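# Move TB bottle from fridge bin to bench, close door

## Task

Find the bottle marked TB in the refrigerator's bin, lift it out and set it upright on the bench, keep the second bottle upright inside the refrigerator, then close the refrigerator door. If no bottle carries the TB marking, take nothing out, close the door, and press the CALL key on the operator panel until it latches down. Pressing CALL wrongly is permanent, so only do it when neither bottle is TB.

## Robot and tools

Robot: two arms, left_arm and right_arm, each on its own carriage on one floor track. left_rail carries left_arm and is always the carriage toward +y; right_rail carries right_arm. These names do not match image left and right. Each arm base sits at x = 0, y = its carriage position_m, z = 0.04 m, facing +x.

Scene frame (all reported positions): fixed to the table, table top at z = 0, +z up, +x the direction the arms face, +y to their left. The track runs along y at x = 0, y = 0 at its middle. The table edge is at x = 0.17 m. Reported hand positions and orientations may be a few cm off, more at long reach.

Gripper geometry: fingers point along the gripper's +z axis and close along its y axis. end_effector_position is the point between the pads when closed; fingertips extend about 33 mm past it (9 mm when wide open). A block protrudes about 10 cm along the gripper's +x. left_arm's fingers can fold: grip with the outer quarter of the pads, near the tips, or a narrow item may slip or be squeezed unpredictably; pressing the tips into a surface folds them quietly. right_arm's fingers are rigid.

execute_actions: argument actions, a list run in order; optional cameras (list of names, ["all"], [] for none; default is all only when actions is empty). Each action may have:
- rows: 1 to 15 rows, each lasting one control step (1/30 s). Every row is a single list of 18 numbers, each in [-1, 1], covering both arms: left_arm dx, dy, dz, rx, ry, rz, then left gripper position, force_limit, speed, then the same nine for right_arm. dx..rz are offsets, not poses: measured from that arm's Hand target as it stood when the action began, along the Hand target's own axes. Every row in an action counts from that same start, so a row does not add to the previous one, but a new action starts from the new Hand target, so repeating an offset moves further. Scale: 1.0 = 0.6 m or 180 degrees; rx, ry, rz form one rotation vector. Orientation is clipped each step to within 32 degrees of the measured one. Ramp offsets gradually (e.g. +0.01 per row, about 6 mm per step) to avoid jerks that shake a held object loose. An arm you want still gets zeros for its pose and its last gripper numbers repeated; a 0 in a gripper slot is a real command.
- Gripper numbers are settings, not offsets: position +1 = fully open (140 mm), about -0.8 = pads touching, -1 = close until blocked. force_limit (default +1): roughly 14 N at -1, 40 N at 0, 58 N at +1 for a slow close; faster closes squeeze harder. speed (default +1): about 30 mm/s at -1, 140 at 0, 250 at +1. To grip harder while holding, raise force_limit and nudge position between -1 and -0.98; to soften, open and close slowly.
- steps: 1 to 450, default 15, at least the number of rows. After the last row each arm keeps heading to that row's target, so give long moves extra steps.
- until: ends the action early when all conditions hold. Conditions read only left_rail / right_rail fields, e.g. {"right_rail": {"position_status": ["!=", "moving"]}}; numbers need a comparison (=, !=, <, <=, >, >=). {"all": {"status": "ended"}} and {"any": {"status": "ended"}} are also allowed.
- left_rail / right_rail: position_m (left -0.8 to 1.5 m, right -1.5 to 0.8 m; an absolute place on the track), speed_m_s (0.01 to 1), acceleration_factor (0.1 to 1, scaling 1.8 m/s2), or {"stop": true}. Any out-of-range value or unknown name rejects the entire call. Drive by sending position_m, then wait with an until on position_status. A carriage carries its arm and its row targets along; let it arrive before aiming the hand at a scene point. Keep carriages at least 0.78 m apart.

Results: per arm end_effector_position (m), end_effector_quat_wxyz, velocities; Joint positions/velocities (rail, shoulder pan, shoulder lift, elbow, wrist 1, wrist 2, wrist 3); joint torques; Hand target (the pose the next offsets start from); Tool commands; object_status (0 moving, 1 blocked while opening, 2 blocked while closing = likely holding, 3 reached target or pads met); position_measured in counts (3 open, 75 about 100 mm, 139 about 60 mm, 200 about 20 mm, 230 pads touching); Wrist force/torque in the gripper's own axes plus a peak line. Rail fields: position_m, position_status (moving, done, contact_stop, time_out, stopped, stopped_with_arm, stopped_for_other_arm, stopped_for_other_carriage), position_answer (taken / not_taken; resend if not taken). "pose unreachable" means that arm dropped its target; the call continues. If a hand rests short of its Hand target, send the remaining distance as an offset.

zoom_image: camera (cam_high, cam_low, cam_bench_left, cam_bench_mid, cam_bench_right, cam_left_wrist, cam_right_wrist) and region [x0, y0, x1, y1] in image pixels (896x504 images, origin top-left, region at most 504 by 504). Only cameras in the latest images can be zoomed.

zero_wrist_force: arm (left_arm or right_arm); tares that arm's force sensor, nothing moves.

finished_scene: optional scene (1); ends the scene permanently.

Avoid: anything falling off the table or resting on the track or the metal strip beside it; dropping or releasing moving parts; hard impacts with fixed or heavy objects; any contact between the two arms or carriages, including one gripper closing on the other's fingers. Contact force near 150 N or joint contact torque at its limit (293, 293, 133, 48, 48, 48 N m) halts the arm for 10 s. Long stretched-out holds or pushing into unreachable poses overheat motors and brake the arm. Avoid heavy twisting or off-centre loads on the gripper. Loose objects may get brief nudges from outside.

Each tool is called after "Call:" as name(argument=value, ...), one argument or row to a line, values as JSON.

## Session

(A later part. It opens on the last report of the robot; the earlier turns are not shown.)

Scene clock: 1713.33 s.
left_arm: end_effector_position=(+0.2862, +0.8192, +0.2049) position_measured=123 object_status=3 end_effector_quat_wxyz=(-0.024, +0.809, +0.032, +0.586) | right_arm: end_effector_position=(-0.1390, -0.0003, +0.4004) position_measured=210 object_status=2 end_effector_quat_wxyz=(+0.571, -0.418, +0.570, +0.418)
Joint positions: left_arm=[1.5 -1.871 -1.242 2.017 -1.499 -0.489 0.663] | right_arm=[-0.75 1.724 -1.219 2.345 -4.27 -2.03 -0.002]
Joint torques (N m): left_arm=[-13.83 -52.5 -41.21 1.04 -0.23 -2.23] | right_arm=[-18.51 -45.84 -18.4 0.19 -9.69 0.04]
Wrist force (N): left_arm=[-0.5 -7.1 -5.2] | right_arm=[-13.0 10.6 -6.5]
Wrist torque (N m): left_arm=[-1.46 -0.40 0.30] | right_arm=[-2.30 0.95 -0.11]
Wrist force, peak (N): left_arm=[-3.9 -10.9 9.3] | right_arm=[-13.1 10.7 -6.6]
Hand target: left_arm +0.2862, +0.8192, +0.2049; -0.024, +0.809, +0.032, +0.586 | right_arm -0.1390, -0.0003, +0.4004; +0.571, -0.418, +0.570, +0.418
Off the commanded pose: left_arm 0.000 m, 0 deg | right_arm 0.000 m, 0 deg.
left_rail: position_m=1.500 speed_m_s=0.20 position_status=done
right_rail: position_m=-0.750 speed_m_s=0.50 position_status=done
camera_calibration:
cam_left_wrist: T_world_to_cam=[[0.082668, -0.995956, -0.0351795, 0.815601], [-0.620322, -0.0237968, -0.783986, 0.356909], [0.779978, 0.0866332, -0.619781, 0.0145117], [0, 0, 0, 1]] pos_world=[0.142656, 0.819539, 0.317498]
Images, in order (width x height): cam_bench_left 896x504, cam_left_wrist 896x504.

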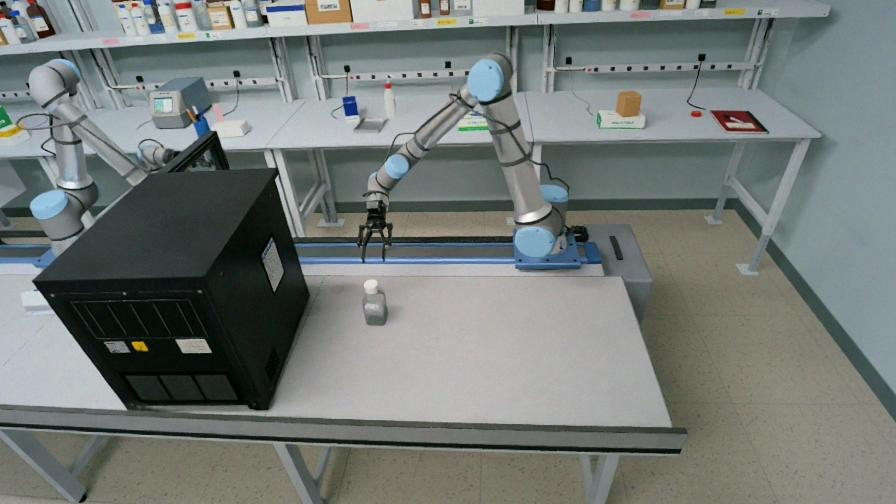

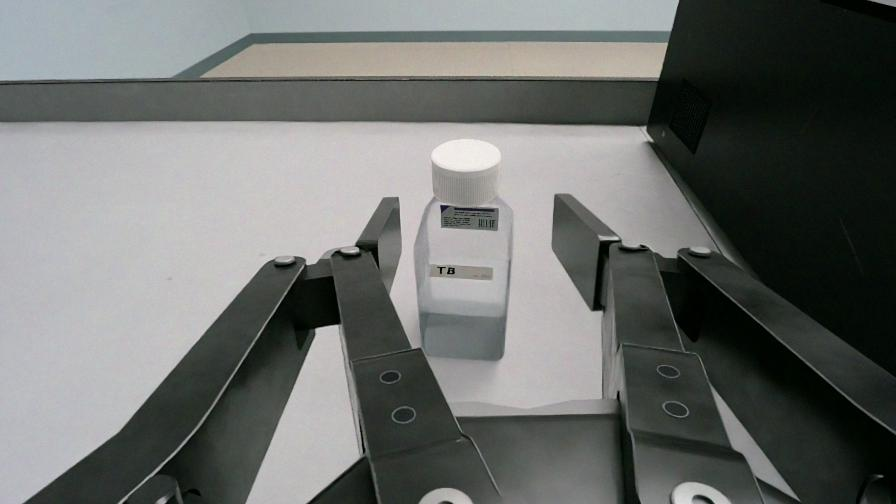

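Call:
execute_actions(
  actions=[
    {"rows":[[0,0,0,0,0,0,0.05,0,-1,0,0.0118,0.032,0.0073,0,0,-1,0.2,-1],[0,0,0,0,0,0,0.05,0,-1,0,0.0235,0.0643,0.0147,0,0,-1,0.2,-1]],"steps":14},
    {"rows":[[0,0,0,0,0,0,0.05,0,-1,0,0.0238,0.066,0.0147,0,0,-1,0.2,-1]],"steps":12},
    {"rows":[[0,0,0,0,0,0,0.05,0,-1,0,0.0205,0.067,0.0147,0,0,-1,0.2,-1]],"steps":30},
  ],
)

Call:
execute_actions(
  actions=[
    {"rows":[[0,0,0,0,0,0,0.05,0,-1,0,0.0175,0.0677,0.0147,0,0,-1,0.2,-1]],"steps":12},
    {"rows":[[0,0,0,0,0,0,0.05,0,-1,0,0.0137,0.0687,0.0147,0,0,-1,0.2,-1]],"steps":30},
  ],
)

Scene clock: 1745.93 s.
left_arm: end_effector_position=(+0.2862, +0.8192, +0.2049) position_measured=123 object_status=3 end_effector_quat_wxyz=(-0.024, +0.809, +0.032, +0.586) | right_arm: end_effector_position=(-0.1362, +0.1246, +0.4006) position_measured=210 object_status=2 end_effector_quat_wxyz=(+0.599, -0.377, +0.597, +0.378)
Joint positions: left_arm=[1.5 -1.871 -1.242 2.017 -1.499 -0.489 0.663] | right_arm=[-0.75 1.755 -1.067 2.056 -4.133 -2.2 -0.002]
Joint torques (N m): left_arm=[-13.05 -51.01 -41.75 0.26 -0.46 -1.91] | right_arm=[1.04 -80.08 -44.98 -7.51 -9.06 0.97]
Wrist force (N): left_arm=[-0.4 -6.9 -5.2] | right_arm=[24.7 6.8 -3.6]
Wrist torque (N m): left_arm=[-1.44 -0.44 0.30] | right_arm=[-1.86 1.36 0.06]
Wrist force, peak (N): left_arm=[-0.4 -7.3 -5.4] | right_arm=[-31.4 53.6 -24.8]
Hand target: left_arm +0.2862, +0.8192, +0.2049; -0.024, +0.809, +0.032, +0.586 | right_arm -0.1362, +0.1246, +0.4006; +0.599, -0.377, +0.597, +0.378
Off the commanded pose: left_arm 0.000 m, 0 deg | right_arm 0.000 m, 0 deg.
left_rail: position_m=1.500 speed_m_s=0.20 position_status=done
right_rail: position_m=-0.750 speed_m_s=0.50 position_status=done

Scene clock: 1747.53 s.
left_arm: end_effector_position=(+0.2862, +0.8192, +0.2049) position_measured=123 object_status=3 end_effector_quat_wxyz=(-0.024, +0.809, +0.032, +0.586) | right_arm: end_effector_position=(-0.1159, +0.2060, +0.4008) position_measured=210 object_status=2 end_effector_quat_wxyz=(+0.616, -0.349, +0.614, +0.350)
Joint positions: left_arm=[1.5 -1.871 -1.242 2.017 -1.499 -0.489 0.663] | right_arm=[-0.75 1.74 -0.971 1.866 -4.04 -2.278 -0.002]
Joint torques (N m): left_arm=[-10.36 -51.28 -41.18 0.35 -0.4 -2.28] | right_arm=[7.24 -90.33 -52.8 -5.55 -2.71 1.24]
Wrist force (N): left_arm=[-0.2 -7.0 -5.0] | right_arm=[24.1 -10.4 0.5]
Wrist torque (N m): left_arm=[-1.46 -0.47 0.30] | right_arm=[-1.69 1.48 0.11]
Wrist force, peak (N): left_arm=[-0.5 -7.0 -5.4] | right_arm=[-30.4 46.6 -15.9]
Hand target: left_arm +0.2862, +0.8192, +0.2049; -0.024, +0.809, +0.032, +0.586 | right_arm -0.1160, +0.2060, +0.4008; +0.616, -0.349, +0.614, +0.350
Off the commanded pose: left_arm 0.000 m, 0 deg | right_arm 0.000 m, 0 deg.
left_rail: position_m=1.500 speed_m_s=0.20 position_status=done
right_rail: position_m=-0.750 speed_m_s=0.50 position_status=done

Call:
execute_actions(
  actions=[
    {"rows":[[0,0,0,0,0,0,0.05,0,-1,0,0.0102,0.0692,0.0147,0,0,-1,0.2,-1]],"steps":12},
    {"rows":[[0,0,0,0,0,0,0.05,0,-1,0,0.0065,0.0697,0.0147,0,0,-1,0.2,-1]],"steps":30},
  ],
)

Call:
execute_actions(
  actions=[
    {"rows":[[0,0,0,0,0,0,0.05,0,-1,0,0.0032,0.0695,0.0147,0,0,-1,0.2,-1]],"steps":12},
    {"rows":[[0,0,0,0,0,0,0.05,0,-1,0,-0.0005,0.0698,0.0147,0,0,-1,0.2,-1]],"steps":30},
  ],
)

Call:
execute_actions(
  actions=[
    {"rows":[[0,0,0,0,0,0,0.05,0,-1,0,-0.0038,0.0695,0.0147,0,0,-1,0.2,-1]],"steps":12},
    {"rows":[[0,0,0,0,0,0,0.05,0,-1,0,-0.0072,0.069,0.0147,0,0,-1,0.2,-1]],"steps":30},
  ],
  cameras=["cam_left_wrist","cam_right_wrist"],
)

Scene clock: 1760.57 s.
left_arm: end_effector_position=(+0.2862, +0.8192, +0.2049) position_measured=123 object_status=3 end_effector_quat_wxyz=(-0.024, +0.809, +0.032, +0.586) | right_arm: end_effector_position=(-0.0801, +0.2819, +0.4010) position_measured=210 object_status=2 end_effector_quat_wxyz=(+0.631, -0.320, +0.630, +0.321)
Joint positions: left_arm=[1.5 -1.871 -1.242 2.017 -1.499 -0.489 0.663] | right_arm=[-0.75 1.709 -0.877 1.681 -3.948 -2.339 -0.002]
Joint torques (N m): left_arm=[-9.14 -50.69 -41.6 0.4 -0.03 -1.95] | right_arm=[-4.65 -98.61 -52.36 -4.81 -4.41 1.07]
Wrist force (N): left_arm=[-0.5 -7.0 -4.8] | right_arm=[21.1 -3.2 0.0]
Wrist torque (N m): left_arm=[-1.45 -0.40 0.30] | right_arm=[-1.77 1.27 0.11]
Wrist force, peak (N): left_arm=[-0.5 -7.4 -5.4] | right_arm=[-30.2 54.1 -9.5]
Hand target: left_arm +0.2862, +0.8192, +0.2049; -0.024, +0.809, +0.032, +0.586 | right_arm -0.0802, +0.2819, +0.4010; +0.631, -0.320, +0.630, +0.321
Off the commanded pose: left_arm 0.000 m, 0 deg | right_arm 0.000 m, 0 deg.
left_rail: position_m=1.500 speed_m_s=0.20 position_status=done
right_rail: position_m=-0.750 speed_m_s=0.50 position_status=done

Scene clock: 1762.17 s.
left_arm: end_effector_position=(+0.2862, +0.8192, +0.2049) position_measured=123 object_status=3 end_effector_quat_wxyz=(-0.024, +0.809, +0.032, +0.586) | right_arm: end_effector_position=(-0.0307, +0.3492, +0.4012) position_measured=210 object_status=2 end_effector_quat_wxyz=(+0.645, -0.291, +0.644, +0.291)
Joint positions: left_arm=[1.5 -1.871 -1.242 2.017 -1.499 -0.489 0.663] | right_arm=[-0.75 1.666 -0.787 1.501 -3.859 -2.389 -0.002]
Joint torques (N m): left_arm=[-9.88 -50.17 -41.38 0.68 -0.24 -2.04] | right_arm=[-29.84 -106.04 -47.59 -5.37 -12.69 0.34]
Wrist force (N): left_arm=[-0.3 -6.9 -4.9] | right_arm=[16.3 19.2 0.6]
Wrist torque (N m): left_arm=[-1.44 -0.44 0.30] | right_arm=[-1.87 1.20 0.12]
Wrist force, peak (N): left_arm=[-0.5 -7.2 -5.2] | right_arm=[-32.2 74.0 -1.8]
Hand target: left_arm +0.2862, +0.8192, +0.2049; -0.024, +0.809, +0.032, +0.586 | right_arm -0.0308, +0.3492, +0.4012; +0.645, -0.291, +0.644, +0.291
Off the commanded pose: left_arm 0.000 m, 0 deg | right_arm 0.000 m, 0 deg.
left_rail: position_m=1.500 speed_m_s=0.20 position_status=done
right_rail: position_m=-0.750 speed_m_s=0.50 position_status=done

Scene clock: 1763.77 s.
left_arm: end_effector_position=(+0.2862, +0.8192, +0.2049) position_measured=123 object_status=3 end_effector_quat_wxyz=(-0.024, +0.809, +0.032, +0.586) | right_arm: end_effector_position=(+0.0304, +0.4057, +0.4014) position_measured=210 object_status=2 end_effector_quat_wxyz=(+0.658, -0.261, +0.656, +0.261)
Joint positions: left_arm=[1.5 -1.871 -1.242 2.017 -1.499 -0.489 0.663] | right_arm=[-0.75 1.617 -0.7 1.327 -3.771 -2.432 -0.002]
Joint torques (N m): left_arm=[-10.7 -52.78 -41.58 0.8 -0.52 -1.93] | right_arm=[-55.2 -112.23 -40.95 -7.33 -25.43 -0.17]
Wrist force (N): left_arm=[-0.4 -7.0 -5.0] | right_arm=[10.5 51.9 7.0]
Wrist torque (N m): left_arm=[-1.46 -0.43 0.30] | right_arm=[-2.04 1.14 0.12]
Wrist force, peak (N): left_arm=[-0.3 -7.3 -5.1] | right_arm=[-18.9 105.2 13.9]
Hand target: left_arm +0.2862, +0.8192, +0.2049; -0.024, +0.809, +0.032, +0.586 | right_arm +0.0304, +0.4057, +0.4014; +0.658, -0.261, +0.656, +0.261
Off the commanded pose: left_arm 0.000 m, 0 deg | right_arm 0.000 m, 0 deg.
left_rail: position_m=1.500 speed_m_s=0.20 position_status=done
right_rail: position_m=-0.750 speed_m_s=0.50 position_status=done
camera_calibration:
cam_left_wrist: T_world_to_cam=[[0.082668, -0.995956, -0.0351795, 0.815601], [-0.620322, -0.0237968, -0.783986, 0.356909], [0.779978, 0.0866332, -0.619781, 0.0145117], [0, 0, 0, 1]] pos_world=[0.142656, 0.819539, 0.317498]
cam_right_wrist: T_world_to_cam=[[-0.688851, 0.72341, -0.0464928, -0.250475], [-0.307812, -0.233834, 0.922266, -0.275134], [0.656305, 0.649615, 0.383751, -0.254039], [0, 0, 0, 1]] pos_world=[-0.0905024, 0.281888, 0.339589]
Images, in order (width x height): cam_left_wrist 896x504, cam_right_wrist 896x504.

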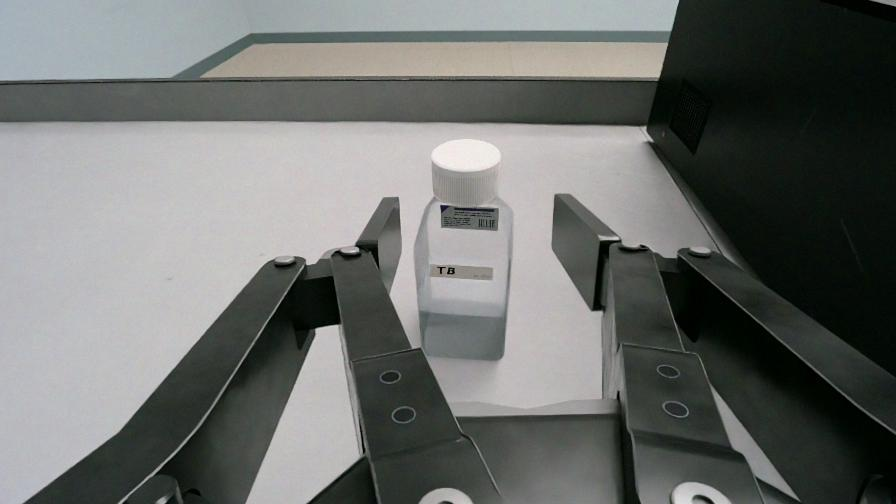

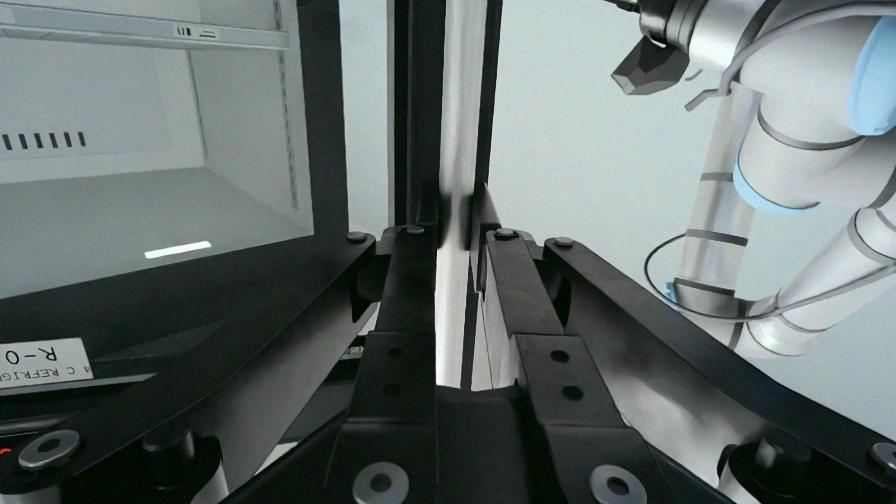

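Call:
execute_actions(
  actions=[
    {"rows":[[0,0,0,0,0,0,0.05,0,-1,0,0.0028,0,0,0,0,-1,0.2,-1]],"steps":12},
    {"rows":[[0,0,0,0,0,0,0.05,0,-1,0,-0.0063,0.0339,0.0074,0,0,-1,0.2,-1]],"steps":30},
  ],
)

Scene clock: 1774.83 s.
left_arm: end_effector_position=(+0.2862, +0.8192, +0.2049) position_measured=123 object_status=3 end_effector_quat_wxyz=(-0.024, +0.809, +0.032, +0.586) | right_arm: end_effector_position=(+0.0466, +0.4182, +0.4014) position_measured=210 object_status=2 end_effector_quat_wxyz=(+0.661, -0.253, +0.659, +0.254)
Joint positions: left_arm=[1.5 -1.871 -1.242 2.017 -1.499 -0.489 0.663] | right_arm=[-0.75 1.605 -0.679 1.283 -3.749 -2.443 -0.002]
Joint torques (N m): left_arm=[-12.09 -50.56 -42.05 0.25 0.18 -1.91] | right_arm=[-51.44 -115.85 -44.31 -7.26 -24.26 0.41]
Wrist force (N): left_arm=[-0.2 -6.9 -5.0] | right_arm=[12.0 47.7 7.5]
Wrist torque (N m): left_arm=[-1.43 -0.47 0.30] | right_arm=[-1.91 1.12 0.09]
Wrist force, peak (N): left_arm=[-0.4 -7.3 -5.2] | right_arm=[11.1 52.3 7.1]
Hand target: left_arm +0.2862, +0.8192, +0.2049; -0.024, +0.809, +0.032, +0.586 | right_arm +0.0466, +0.4182, +0.4015; +0.661, -0.253, +0.659, +0.254
Off the commanded pose: left_arm 0.000 m, 0 deg | right_arm 0.000 m, 0 deg.
left_rail: position_m=1.500 speed_m_s=0.20 position_status=done
right_rail: position_m=-0.750 speed_m_s=0.50 position_status=done

Call:
execute_actions(
  actions=[
    {"rows":[[0,0,0,0,0,0,0.05,0,-1,0,0.0035,0,0,0,0,-1,0.2,-1]],"steps":20},
  ],
)

Scene clock: 1781.77 s.
left_arm: end_effector_position=(+0.2862, +0.8192, +0.2049) position_measured=123 object_status=3 end_effector_quat_wxyz=(-0.024, +0.809, +0.032, +0.586) | right_arm: end_effector_position=(+0.0453, +0.4197, +0.4014) position_measured=210 object_status=2 end_effector_quat_wxyz=(+0.661, -0.253, +0.659, +0.254)
Joint positions: left_arm=[1.5 -1.871 -1.242 2.017 -1.499 -0.489 0.663] | right_arm=[-0.75 1.606 -0.676 1.278 -3.747 -2.444 -0.002]
Joint torques (N m): left_arm=[-12.71 -52.57 -42.26 0.56 0.19 -2.15] | right_arm=[14.89 -114.41 -57.09 -2.69 3.63 -0.06]
Wrist force (N): left_arm=[-0.5 -7.2 -4.9] | right_arm=[17.5 -9.1 0.3]
Wrist torque (N m): left_arm=[-1.49 -0.42 0.29] | right_arm=[-1.78 1.18 0.11]
Wrist force, peak (N): left_arm=[-0.5 -7.4 -5.2] | right_arm=[12.3 48.0 7.9]
Hand target: left_arm +0.2862, +0.8192, +0.2049; -0.024, +0.809, +0.032, +0.586 | right_arm +0.0452, +0.4197, +0.4015; +0.661, -0.253, +0.659, +0.254
Off the commanded pose: left_arm 0.000 m, 0 deg | right_arm 0.000 m, 0 deg.
left_rail: position_m=1.500 speed_m_s=0.20 position_status=done
right_rail: position_m=-0.750 speed_m_s=0.50 position_status=done

Call:
execute_actions(
  actions=[
    {"rows":[[0,0,0,0,0,0,0.05,0,-1,0,-0.01,0.059,0.0133,0,0,-1,0.2,-1]],"steps":30},
  ],
)

Call:
execute_actions(
  actions=[
    {"rows":[[0,0,0,0,0,0,0.05,0,-1,0,-0.0132,0.062,0.0133,0,0,-1,0.2,-1]],"steps":30},
  ],
)

Scene clock: 1797.13 s.
left_arm: end_effector_position=(+0.2862, +0.8192, +0.2049) position_measured=123 object_status=3 end_effector_quat_wxyz=(-0.024, +0.809, +0.032, +0.586) | right_arm: end_effector_position=(+0.0755, +0.4389, +0.4015) position_measured=210 object_status=2 end_effector_quat_wxyz=(+0.666, -0.239, +0.665, +0.240)
Joint positions: left_arm=[1.5 -1.871 -1.242 2.017 -1.499 -0.489 0.663] | right_arm=[-0.75 1.584 -0.64 1.204 -3.709 -2.463 -0.002]
Joint torques (N m): left_arm=[-10.69 -51 -41.38 0.36 -0.25 -1.78] | right_arm=[-18.63 -118.65 -55.08 -3.57 -6.54 -1.62]
Wrist force (N): left_arm=[0.1 -7.1 -5.2] | right_arm=[16.4 0.8 1.7]
Wrist torque (N m): left_arm=[-1.47 -0.53 0.30] | right_arm=[-1.73 1.11 0.12]
Wrist force, peak (N): left_arm=[-0.6 -7.3 -5.3] | right_arm=[-1.9 31.9 9.7]
Hand target: left_arm +0.2862, +0.8192, +0.2049; -0.024, +0.809, +0.032, +0.586 | right_arm +0.0755, +0.4390, +0.4015; +0.666, -0.239, +0.665, +0.240
Off the commanded pose: left_arm 0.000 m, 0 deg | right_arm 0.000 m, 0 deg.
left_rail: position_m=1.500 speed_m_s=0.20 position_status=done
right_rail: position_m=-0.750 speed_m_s=0.50 position_status=done

Scene clock: 1798.33 s.
left_arm: end_effector_position=(+0.2862, +0.8192, +0.2049) position_measured=123 object_status=3 end_effector_quat_wxyz=(-0.024, +0.809, +0.032, +0.586) | right_arm: end_effector_position=(+0.1093, +0.4565, +0.4016) position_measured=210 object_status=2 end_effector_quat_wxyz=(+0.671, -0.225, +0.669, +0.226)
Joint positions: left_arm=[1.5 -1.871 -1.242 2.017 -1.499 -0.489 0.663] | right_arm=[-0.75 1.559 -0.603 1.129 -3.671 -2.48 -0.002]
Joint torques (N m): left_arm=[-10.76 -50.72 -40.83 0.03 0.22 -1.85] | right_arm=[-30.27 -122.38 -51.9 -4.54 -12.86 0.74]
Wrist force (N): left_arm=[-0.4 -7.0 -5.0] | right_arm=[13.6 20.0 6.4]
Wrist torque (N m): left_arm=[-1.45 -0.42 0.30] | right_arm=[-1.84 1.09 0.12]
Wrist force, peak (N): left_arm=[-0.4 -7.2 -5.2] | right_arm=[-5.5 55.8 15.8]
Hand target: left_arm +0.2862, +0.8192, +0.2049; -0.024, +0.809, +0.032, +0.586 | right_arm +0.1092, +0.4566, +0.4016; +0.671, -0.225, +0.669, +0.226
Off the commanded pose: left_arm 0.000 m, 0 deg | right_arm 0.000 m, 0 deg.
left_rail: position_m=1.500 speed_m_s=0.20 position_status=done
right_rail: position_m=-0.750 speed_m_s=0.50 position_status=done

Add ~0.8 mm outward.

Call:
execute_actions(
  actions=[
    {"rows":[[0,0,0,0,0,0,0.05,0,-1,0,-0.0145,0.061,0.0133,0,0,-1,0.2,-1]],"steps":30},
  ],
)

Call:
execute_actions(
  actions=[
    {"rows":[[0,0,0,0,0,0,0.05,0,-1,0,-0.0172,0.0603,0.0133,0,0,-1,0.2,-1]],"steps":30},
  ],
  cameras=["cam_right_wrist"],
)

Scene clock: 1805.97 s.
left_arm: end_effector_position=(+0.2862, +0.8192, +0.2049) position_measured=123 object_status=3 end_effector_quat_wxyz=(-0.024, +0.809, +0.032, +0.586) | right_arm: end_effector_position=(+0.1437, +0.4717, +0.4017) position_measured=210 object_status=2 end_effector_quat_wxyz=(+0.675, -0.211, +0.674, +0.212)
Joint positions: left_arm=[1.5 -1.871 -1.242 2.017 -1.499 -0.489 0.663] | right_arm=[-0.75 1.533 -0.566 1.054 -3.634 -2.497 -0.002]
Joint torques (N m): left_arm=[-9.5 -53.78 -40.92 -0.19 -0.04 -1.94] | right_arm=[-25.28 -124.48 -53.72 -4.37 -11.72 -2.06]
Wrist force (N): left_arm=[-0.5 -7.1 -4.8] | right_arm=[13.5 17.0 7.0]
Wrist torque (N m): left_arm=[-1.48 -0.41 0.30] | right_arm=[-1.86 1.14 0.11]
Wrist force, peak (N): left_arm=[-0.6 -7.4 -5.3] | right_arm=[-5.5 65.7 19.7]
Hand target: left_arm +0.2862, +0.8192, +0.2049; -0.024, +0.809, +0.032, +0.586 | right_arm +0.1436, +0.4718, +0.4017; +0.675, -0.211, +0.674, +0.212
Off the commanded pose: left_arm 0.000 m, 0 deg | right_arm 0.000 m, 0 deg.
left_rail: position_m=1.500 speed_m_s=0.20 position_status=done
right_rail: position_m=-0.750 speed_m_s=0.50 position_status=done

Scene clock: 1807.17 s.
left_arm: end_effector_position=(+0.2862, +0.8192, +0.2049) position_measured=123 object_status=3 end_effector_quat_wxyz=(-0.024, +0.809, +0.032, +0.586) | right_arm: end_effector_position=(+0.1793, +0.4839, +0.4018) position_measured=210 object_status=2 end_effector_quat_wxyz=(+0.680, -0.197, +0.678, +0.198)
Joint positions: left_arm=[1.5 -1.871 -1.242 2.017 -1.499 -0.489 0.663] | right_arm=[-0.75 1.508 -0.53 0.982 -3.597 -2.513 -0.002]
Joint torques (N m): left_arm=[-8.9 -54.63 -41.4 0.15 0.08 -1.91] | right_arm=[-22.26 -127.05 -55.67 -4.56 -11.79 -1.47]
Wrist force (N): left_arm=[-0.3 -7.2 -5.0] | right_arm=[13.5 16.1 7.6]
Wrist torque (N m): left_arm=[-1.49 -0.46 0.29] | right_arm=[-1.87 1.15 0.13]
Wrist force, peak (N): left_arm=[-0.2 -7.2 -5.0] | right_arm=[-4.9 57.2 20.3]
Hand target: left_arm +0.2862, +0.8192, +0.2049; -0.024, +0.809, +0.032, +0.586 | right_arm +0.1792, +0.4839, +0.4018; +0.680, -0.197, +0.678, +0.198
Off the commanded pose: left_arm 0.000 m, 0 deg | right_arm 0.000 m, 0 deg.
left_rail: position_m=1.500 speed_m_s=0.20 position_status=done
right_rail: position_m=-0.750 speed_m_s=0.50 position_status=done
camera_calibration:
cam_right_wrist: T_world_to_cam=[[-0.539554, 0.840692, -0.0460245, -0.288256], [-0.346136, -0.171654, 0.922347, -0.234626], [0.76751, 0.513587, 0.383611, -0.356742], [0, 0, 0, 1]] pos_world=[0.0370609, 0.385278, 0.339989]
Images, in order (width x height): cam_right_wrist 896x504.

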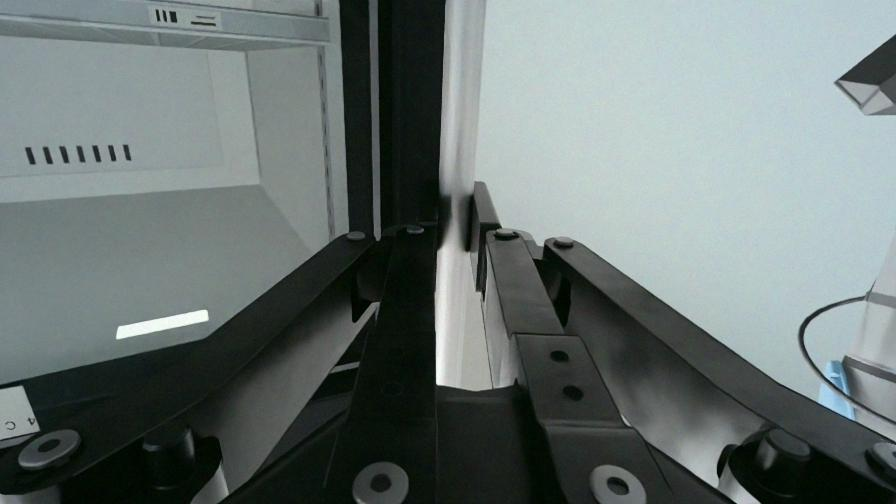

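Call:
execute_actions(
  actions=[
    {"rows":[[0,0,0,0,0,0,0.05,0,-1,0,-0.0163,0.0422,0.0106,0,0,-1,0.2,-1]],"steps":30},
  ],
)

Call:
execute_actions(
  actions=[
    {"rows":[[0,0,0,0,0,0,0.05,0,-1,0,-0.0085,0.0187,0.0028,0,0,-1,0.2,-1]],"steps":30},
  ],
  cameras=["cam_right_wrist"],
)

Scene clock: 1818.13 s.
left_arm: end_effector_position=(+0.2862, +0.8192, +0.2049) position_measured=123 object_status=3 end_effector_quat_wxyz=(-0.024, +0.809, +0.032, +0.586) | right_arm: end_effector_position=(+0.2059, +0.4893, +0.4018) position_measured=210 object_status=2 end_effector_quat_wxyz=(+0.683, -0.186, +0.681, +0.187)
Joint positions: left_arm=[1.5 -1.871 -1.242 2.017 -1.499 -0.489 0.663] | right_arm=[-0.75 1.489 -0.506 0.933 -3.572 -2.527 -0.002]
Joint torques (N m): left_arm=[-10.77 -52.53 -41.61 0.1 0.21 -1.99] | right_arm=[-53.72 -132.66 -44.61 -9.77 -32.75 1.26]
Wrist force (N): left_arm=[-0.5 -7.2 -5.1] | right_arm=[7.0 71.9 27.3]
Wrist torque (N m): left_arm=[-1.49 -0.39 0.30] | right_arm=[-1.86 0.97 0.05]
Wrist force, peak (N): left_arm=[-0.6 -7.3 -5.3] | right_arm=[6.6 72.0 27.1]
Hand target: left_arm +0.2862, +0.8192, +0.2049; -0.024, +0.809, +0.032, +0.586 | right_arm +0.2059, +0.4893, +0.4018; +0.683, -0.186, +0.681, +0.187
Off the commanded pose: left_arm 0.000 m, 0 deg | right_arm 0.000 m, 0 deg.
left_rail: position_m=1.500 speed_m_s=0.20 position_status=done
right_rail: position_m=-0.750 speed_m_s=0.50 position_status=done

Scene clock: 1819.33 s.
left_arm: end_effector_position=(+0.2862, +0.8192, +0.2049) position_measured=123 object_status=3 end_effector_quat_wxyz=(-0.024, +0.809, +0.032, +0.586) | right_arm: end_effector_position=(+0.2181, +0.4906, +0.4018) position_measured=210 object_status=2 end_effector_quat_wxyz=(+0.684, -0.183, +0.682, +0.184)
Joint positions: left_arm=[1.5 -1.871 -1.242 2.017 -1.499 -0.489 0.663] | right_arm=[-0.75 1.479 -0.501 0.921 -3.566 -2.526 -0.002]
Joint torques (N m): left_arm=[-10.71 -53.21 -41.25 -0.09 0.16 -2.12] | right_arm=[-66.72 -132.67 -38.82 -14 -45.8 1.17]
Wrist force (N): left_arm=[-0.3 -7.0 -5.1] | right_arm=[1.6 107.3 41.7]
Wrist torque (N m): left_arm=[-1.44 -0.46 0.30] | right_arm=[-1.78 1.05 0.06]
Wrist force, peak (N): left_arm=[-0.2 -7.2 -5.4] | right_arm=[1.3 109.1 42.0]
Hand target: left_arm +0.2862, +0.8192, +0.2049; -0.024, +0.809, +0.032, +0.586 | right_arm +0.2181, +0.4906, +0.4018; +0.684, -0.183, +0.682, +0.184
Off the commanded pose: left_arm 0.000 m, 0 deg | right_arm 0.000 m, 0 deg.
left_rail: position_m=1.500 speed_m_s=0.20 position_status=done
right_rail: position_m=-0.750 speed_m_s=0.50 position_status=done
camera_calibration:
cam_right_wrist: T_world_to_cam=[[-0.503775, 0.862611, -0.0459561, -0.291477], [-0.353015, -0.157027, 0.922346, -0.225811], [0.78841, 0.480879, 0.383621, -0.378522], [0, 0, 0, 1]] pos_world=[0.0718771, 0.397996, 0.340089]
Images, in order (width x height): cam_right_wrist 896x504.

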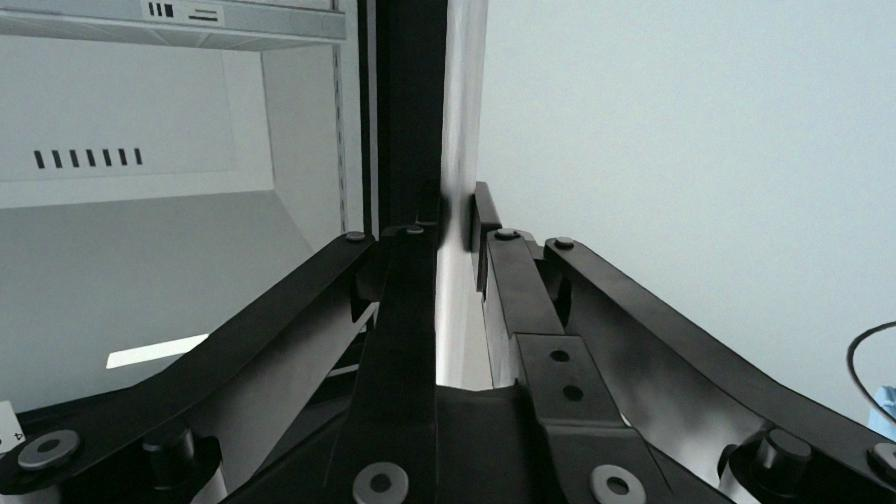

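Call:
execute_actions(
  actions=[
    {"rows":[[0,0,0,0,0,0,0.05,0,-1,0,0.004,0,0,0,0,-1,0.2,-1]],"steps":20},
  ],
)

Scene clock: 1826.10 s.
left_arm: end_effector_position=(+0.2862, +0.8192, +0.2049) position_measured=123 object_status=3 end_effector_quat_wxyz=(-0.024, +0.809, +0.032, +0.586) | right_arm: end_effector_position=(+0.2170, +0.4926, +0.4018) position_measured=210 object_status=2 end_effector_quat_wxyz=(+0.684, -0.183, +0.682, +0.184)
Joint positions: left_arm=[1.5 -1.871 -1.242 2.017 -1.499 -0.489 0.663] | right_arm=[-0.75 1.481 -0.496 0.913 -3.562 -2.528 -0.002]
Joint torques (N m): left_arm=[-10.21 -50.89 -41.69 0.35 0.12 -2.03] | right_arm=[-9.21 -129.89 -51.62 -6.58 -14.32 0.79]
Wrist force (N): left_arm=[-0.2 -7.2 -5.2] | right_arm=[9.9 39.8 17.8]
Wrist torque (N m): left_arm=[-1.49 -0.47 0.30] | right_arm=[-1.76 1.11 0.11]
Wrist force, peak (N): left_arm=[-0.5 -7.2 -5.4] | right_arm=[1.5 108.2 42.3]
Hand target: left_arm +0.2862, +0.8192, +0.2049; -0.024, +0.809, +0.032, +0.586 | right_arm +0.2169, +0.4927, +0.4018; +0.684, -0.183, +0.682, +0.184
Off the commanded pose: left_arm 0.000 m, 0 deg | right_arm 0.000 m, 0 deg.
left_rail: position_m=1.500 speed_m_s=0.20 position_status=done
right_rail: position_m=-0.750 speed_m_s=0.50 position_status=done

Call:
execute_actions(
  actions=[
    {"rows":[[0,0,0,0,0,0,0.05,0,-1,0,0.002,0.001,0,0,0,-1,0.2,-1]],"steps":20},
    {"rows":[[0,0,0,0,0,0,0.05,0,-1,0,0,0,0,0,0,-0.45,0.2,-1]],"steps":50},
    {"rows":[[0,0,0,0,0,0,0.05,0,-1,0,0,-0.06,0,0,0,-0.45,0.2,-1]],"steps":14},
    {"rows":[[0,0,0,0,0,0,0.05,0,-1,0,0,-0.1,0,0,0,-0.45,0.2,-1]],"steps":14},
    {"rows":[[0,0,0,0,0,0,0.05,0,-1,0,0,-0.1,0,0,0,-0.45,0.2,-1]],"steps":60},
  ],
  cameras=["cam_right_wrist"],
)

Scene clock: 1848.80 s.
left_arm: end_effector_position=(+0.2862, +0.8192, +0.2049) position_measured=123 object_status=3 end_effector_quat_wxyz=(-0.024, +0.809, +0.032, +0.586) | right_arm: end_effector_position=(+0.0817, +0.4160, +0.4015) position_measured=186 object_status=3 end_effector_quat_wxyz=(+0.684, -0.183, +0.682, +0.184)
Joint positions: left_arm=[1.5 -1.871 -1.242 2.017 -1.499 -0.489 0.663] | right_arm=[-0.75 1.61 -0.595 1.114 -3.665 -2.657 -0.003]
Joint torques (N m): left_arm=[-10.79 -53.5 -41.56 0.03 0.06 -2.02] | right_arm=[13.44 -130.26 -28.46 -4.73 -3.59 -1.16]
Wrist force (N): left_arm=[-0.6 -7.0 -4.8] | right_arm=[3.1 -6.3 -0.2]
Wrist torque (N m): left_arm=[-1.46 -0.39 0.30] | right_arm=[-1.70 -0.28 -0.11]
Wrist force, peak (N): left_arm=[-0.1 -7.4 -5.1] | right_arm=[9.8 39.2 18.0]
Hand target: left_arm +0.2862, +0.8192, +0.2049; -0.024, +0.809, +0.032, +0.586 | right_arm +0.0818, +0.4160, +0.4015; +0.684, -0.183, +0.682, +0.184
Off the commanded pose: left_arm 0.000 m, 0 deg | right_arm 0.000 m, 0 deg.
left_rail: position_m=1.500 speed_m_s=0.20 position_status=done
right_rail: position_m=-0.750 speed_m_s=0.50 position_status=done
camera_calibration:
cam_right_wrist: T_world_to_cam=[[-0.503775, 0.862611, -0.0459561, -0.295809], [-0.353015, -0.157027, 0.922346, -0.285272], [0.78841, 0.480879, 0.383621, -0.235035], [0, 0, 0, 1]] pos_world=[-0.0644229, 0.323396, 0.339689]
Images, in order (width x height): cam_right_wrist 896x504.

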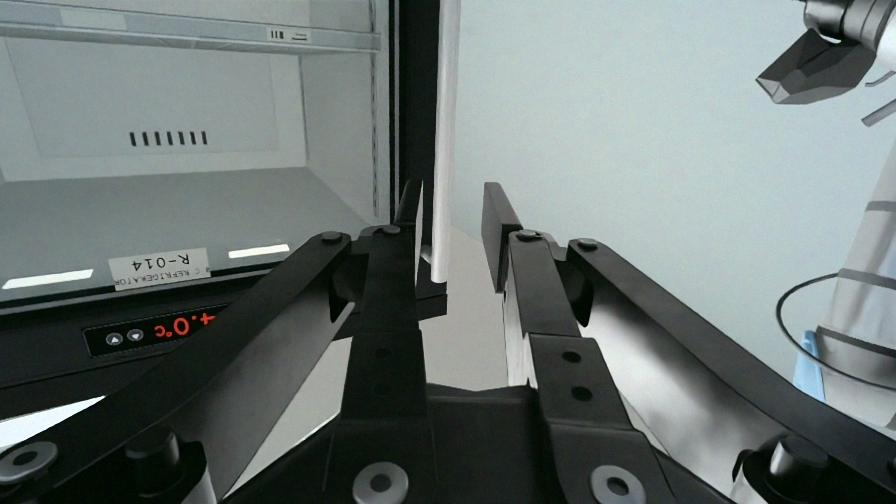

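Call:
execute_actions(
  actions=[
    {"rows":[[0,0,0,0,0,0,0.05,0,-1,0,-0.0067,0.0922,0,0,0,-0.45,0.2,-1]],"steps":50},
  ],
  cameras=["cam_right_wrist"],
)

Call:
zoom_image(
  camera="cam_right_wrist",
  region=[380, 60, 560, 300],
)

Scene clock: 1863.77 s.
left_arm: end_effector_position=(+0.2862, +0.8192, +0.2049) position_measured=123 object_status=3 end_effector_quat_wxyz=(-0.024, +0.809, +0.032, +0.586) | right_arm: end_effector_position=(+0.1317, +0.4402, +0.4016) position_measured=186 object_status=3 end_effector_quat_wxyz=(+0.684, -0.183, +0.682, +0.184)
Joint positions: left_arm=[1.5 -1.871 -1.242 2.017 -1.499 -0.489 0.663] | right_arm=[-0.75 1.56 -0.571 1.066 -3.64 -2.607 -0.003]
Joint torques (N m): left_arm=[-10.99 -50.84 -41.58 -0.29 0.03 -1.94] | right_arm=[-11.52 -101.42 -45.97 2.2 3.14 2.49]
Wrist force (N): left_arm=[-0.4 -7.2 -4.8] | right_arm=[3.1 -6.4 0.0]
Wrist torque (N m): left_arm=[-1.49 -0.44 0.30] | right_arm=[-1.72 -0.29 -0.18]
Wrist force, peak (N): left_arm=[-0.3 -7.1 -5.5] | right_arm=[2.3 -3.1 -16.1]
Hand target: left_arm +0.2862, +0.8192, +0.2049; -0.024, +0.809, +0.032, +0.586 | right_arm +0.1317, +0.4402, +0.4016; +0.684, -0.183, +0.682, +0.184
Off the commanded pose: left_arm 0.000 m, 0 deg | right_arm 0.000 m, 0 deg.
left_rail: position_m=1.500 speed_m_s=0.20 position_status=done
right_rail: position_m=-0.750 speed_m_s=0.50 position_status=done
camera_calibration:
cam_right_wrist: T_world_to_cam=[[-0.503775, 0.862611, -0.0459561, -0.291537], [-0.353015, -0.157027, 0.922346, -0.264041], [0.78841, 0.480879, 0.383621, -0.28609], [0, 0, 0, 1]] pos_world=[-0.0145229, 0.347596, 0.339889]
Images, in order (width x height): cam_right_wrist 896x504.

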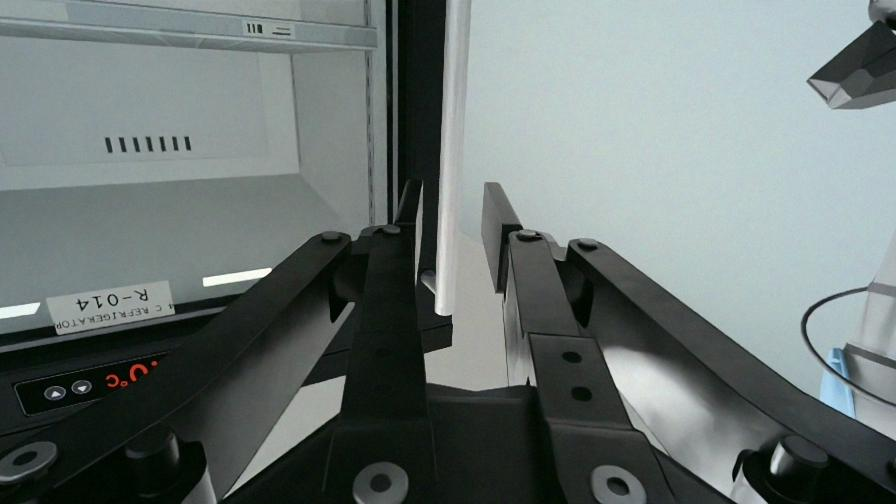

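Scaled by 2.100 from the camera's 896x504 image, which has a finer 1280x720 frame.

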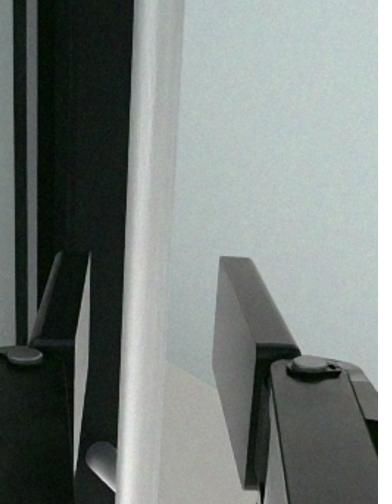

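Call:
execute_actions(
  actions=[
    {"rows":[[0,0,0,0,0,0,0.05,0,-1,-0.03,0,-0.13,0,0,0,-0.45,0.2,-1]],"steps":15},
    {"rows":[[0,0,0,0,0,0,0.05,0,-1,-0.03,0,-0.13,0,0,0,-0.45,0.2,-1]],"steps":15},
    {"rows":[[0,0,0,0,0,0,0.05,0,-1,-0.03,0,-0.13,0,0,0,-0.45,0.2,-1]],"steps":25},
    {"rows":[[0,0,0,0,0,0,0.05,0,-1,0,0,0,0,0.11,0,-0.45,0.2,-1]],"steps":20},
    {"rows":[[0,0,0,0,0,0,0.05,0,-1,0,0,0,0,0.11,0,-0.45,0.2,-1]],"steps":50},
  ],
  cameras=["cam_right_wrist","cam_bench_left"],
)

Scene clock: 1880.50 s.
left_arm: end_effector_position=(+0.2862, +0.8192, +0.2049) position_measured=123 object_status=3 end_effector_quat_wxyz=(-0.024, +0.809, +0.032, +0.586) | right_arm: end_effector_position=(+0.0665, +0.4030, +0.4189) position_measured=186 object_status=3 end_effector_quat_wxyz=(+0.412, -0.234, +0.874, +0.111)
Joint positions: left_arm=[1.5 -1.871 -1.242 2.017 -1.499 -0.489 0.663] | right_arm=[-0.75 1.558 -0.935 1.186 -2.377 -2.296 0.819]
Joint torques (N m): left_arm=[-9.55 -52.32 -40.82 -0.19 0.45 -1.88] | right_arm=[-10.89 -86.88 -52.6 -1.48 0.96 2.24]
Wrist force (N): left_arm=[-0.6 -7.0 -5.0] | right_arm=[4.2 -5.2 -0.5]
Wrist torque (N m): left_arm=[-1.46 -0.38 0.30] | right_arm=[-1.26 -0.67 -0.28]
Wrist force, peak (N): left_arm=[-0.4 -7.3 -5.2] | right_arm=[9.0 -8.9 18.3]
Hand target: left_arm +0.2862, +0.8192, +0.2049; -0.024, +0.809, +0.032, +0.586 | right_arm +0.0665, +0.4030, +0.4189; +0.412, -0.234, +0.874, +0.111
Off the commanded pose: left_arm 0.000 m, 0 deg | right_arm 0.000 m, 0 deg.
left_rail: position_m=1.500 speed_m_s=0.20 position_status=done
right_rail: position_m=-0.750 speed_m_s=0.50 position_status=done
pose unreachable (right arm): on one or more control steps of this call, first in action 1 (counted from 0), this arm could not follow its commanded pose, so it was not sent that pose on those steps. It may still have moved: this result reports where it is.
cause: moving toward the commanded pose would bring two parts of the arm too close to each other (its gripper and another part of the arm, with joints 5 (wrist 1) to 7 (wrist 3) between them, 5 mm apart when it was first held).
camera_calibration:
cam_right_wrist: T_world_to_cam=[[-0.52845, 0.848349, -0.032318, -0.289789], [0.232274, 0.181092, 0.955643, -0.497988], [0.816572, 0.497503, -0.292747, 0.0513271], [0, 0, 0, 1]] pos_world=[-0.0793817, 0.310489, 0.48156]
Images, in order (width x height): cam_bench_left 896x504, cam_right_wrist 896x504.

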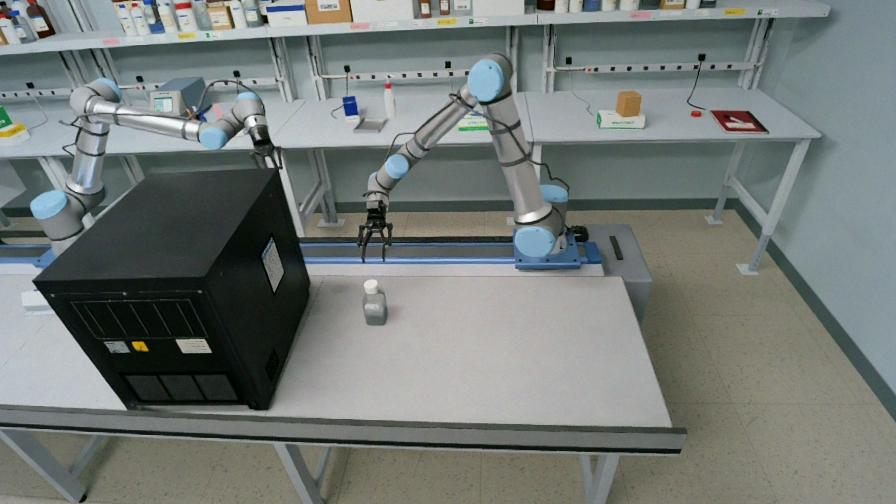

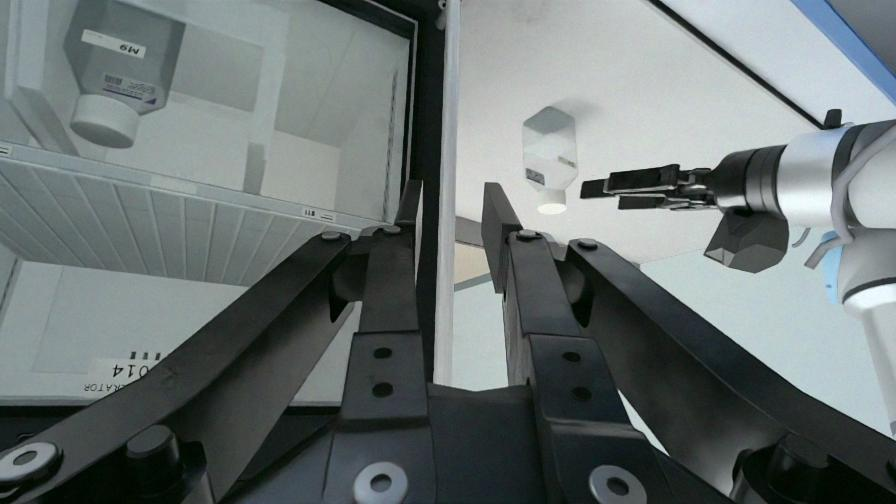

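Call:
finished_scene(
)

The scene is finished: the task was done.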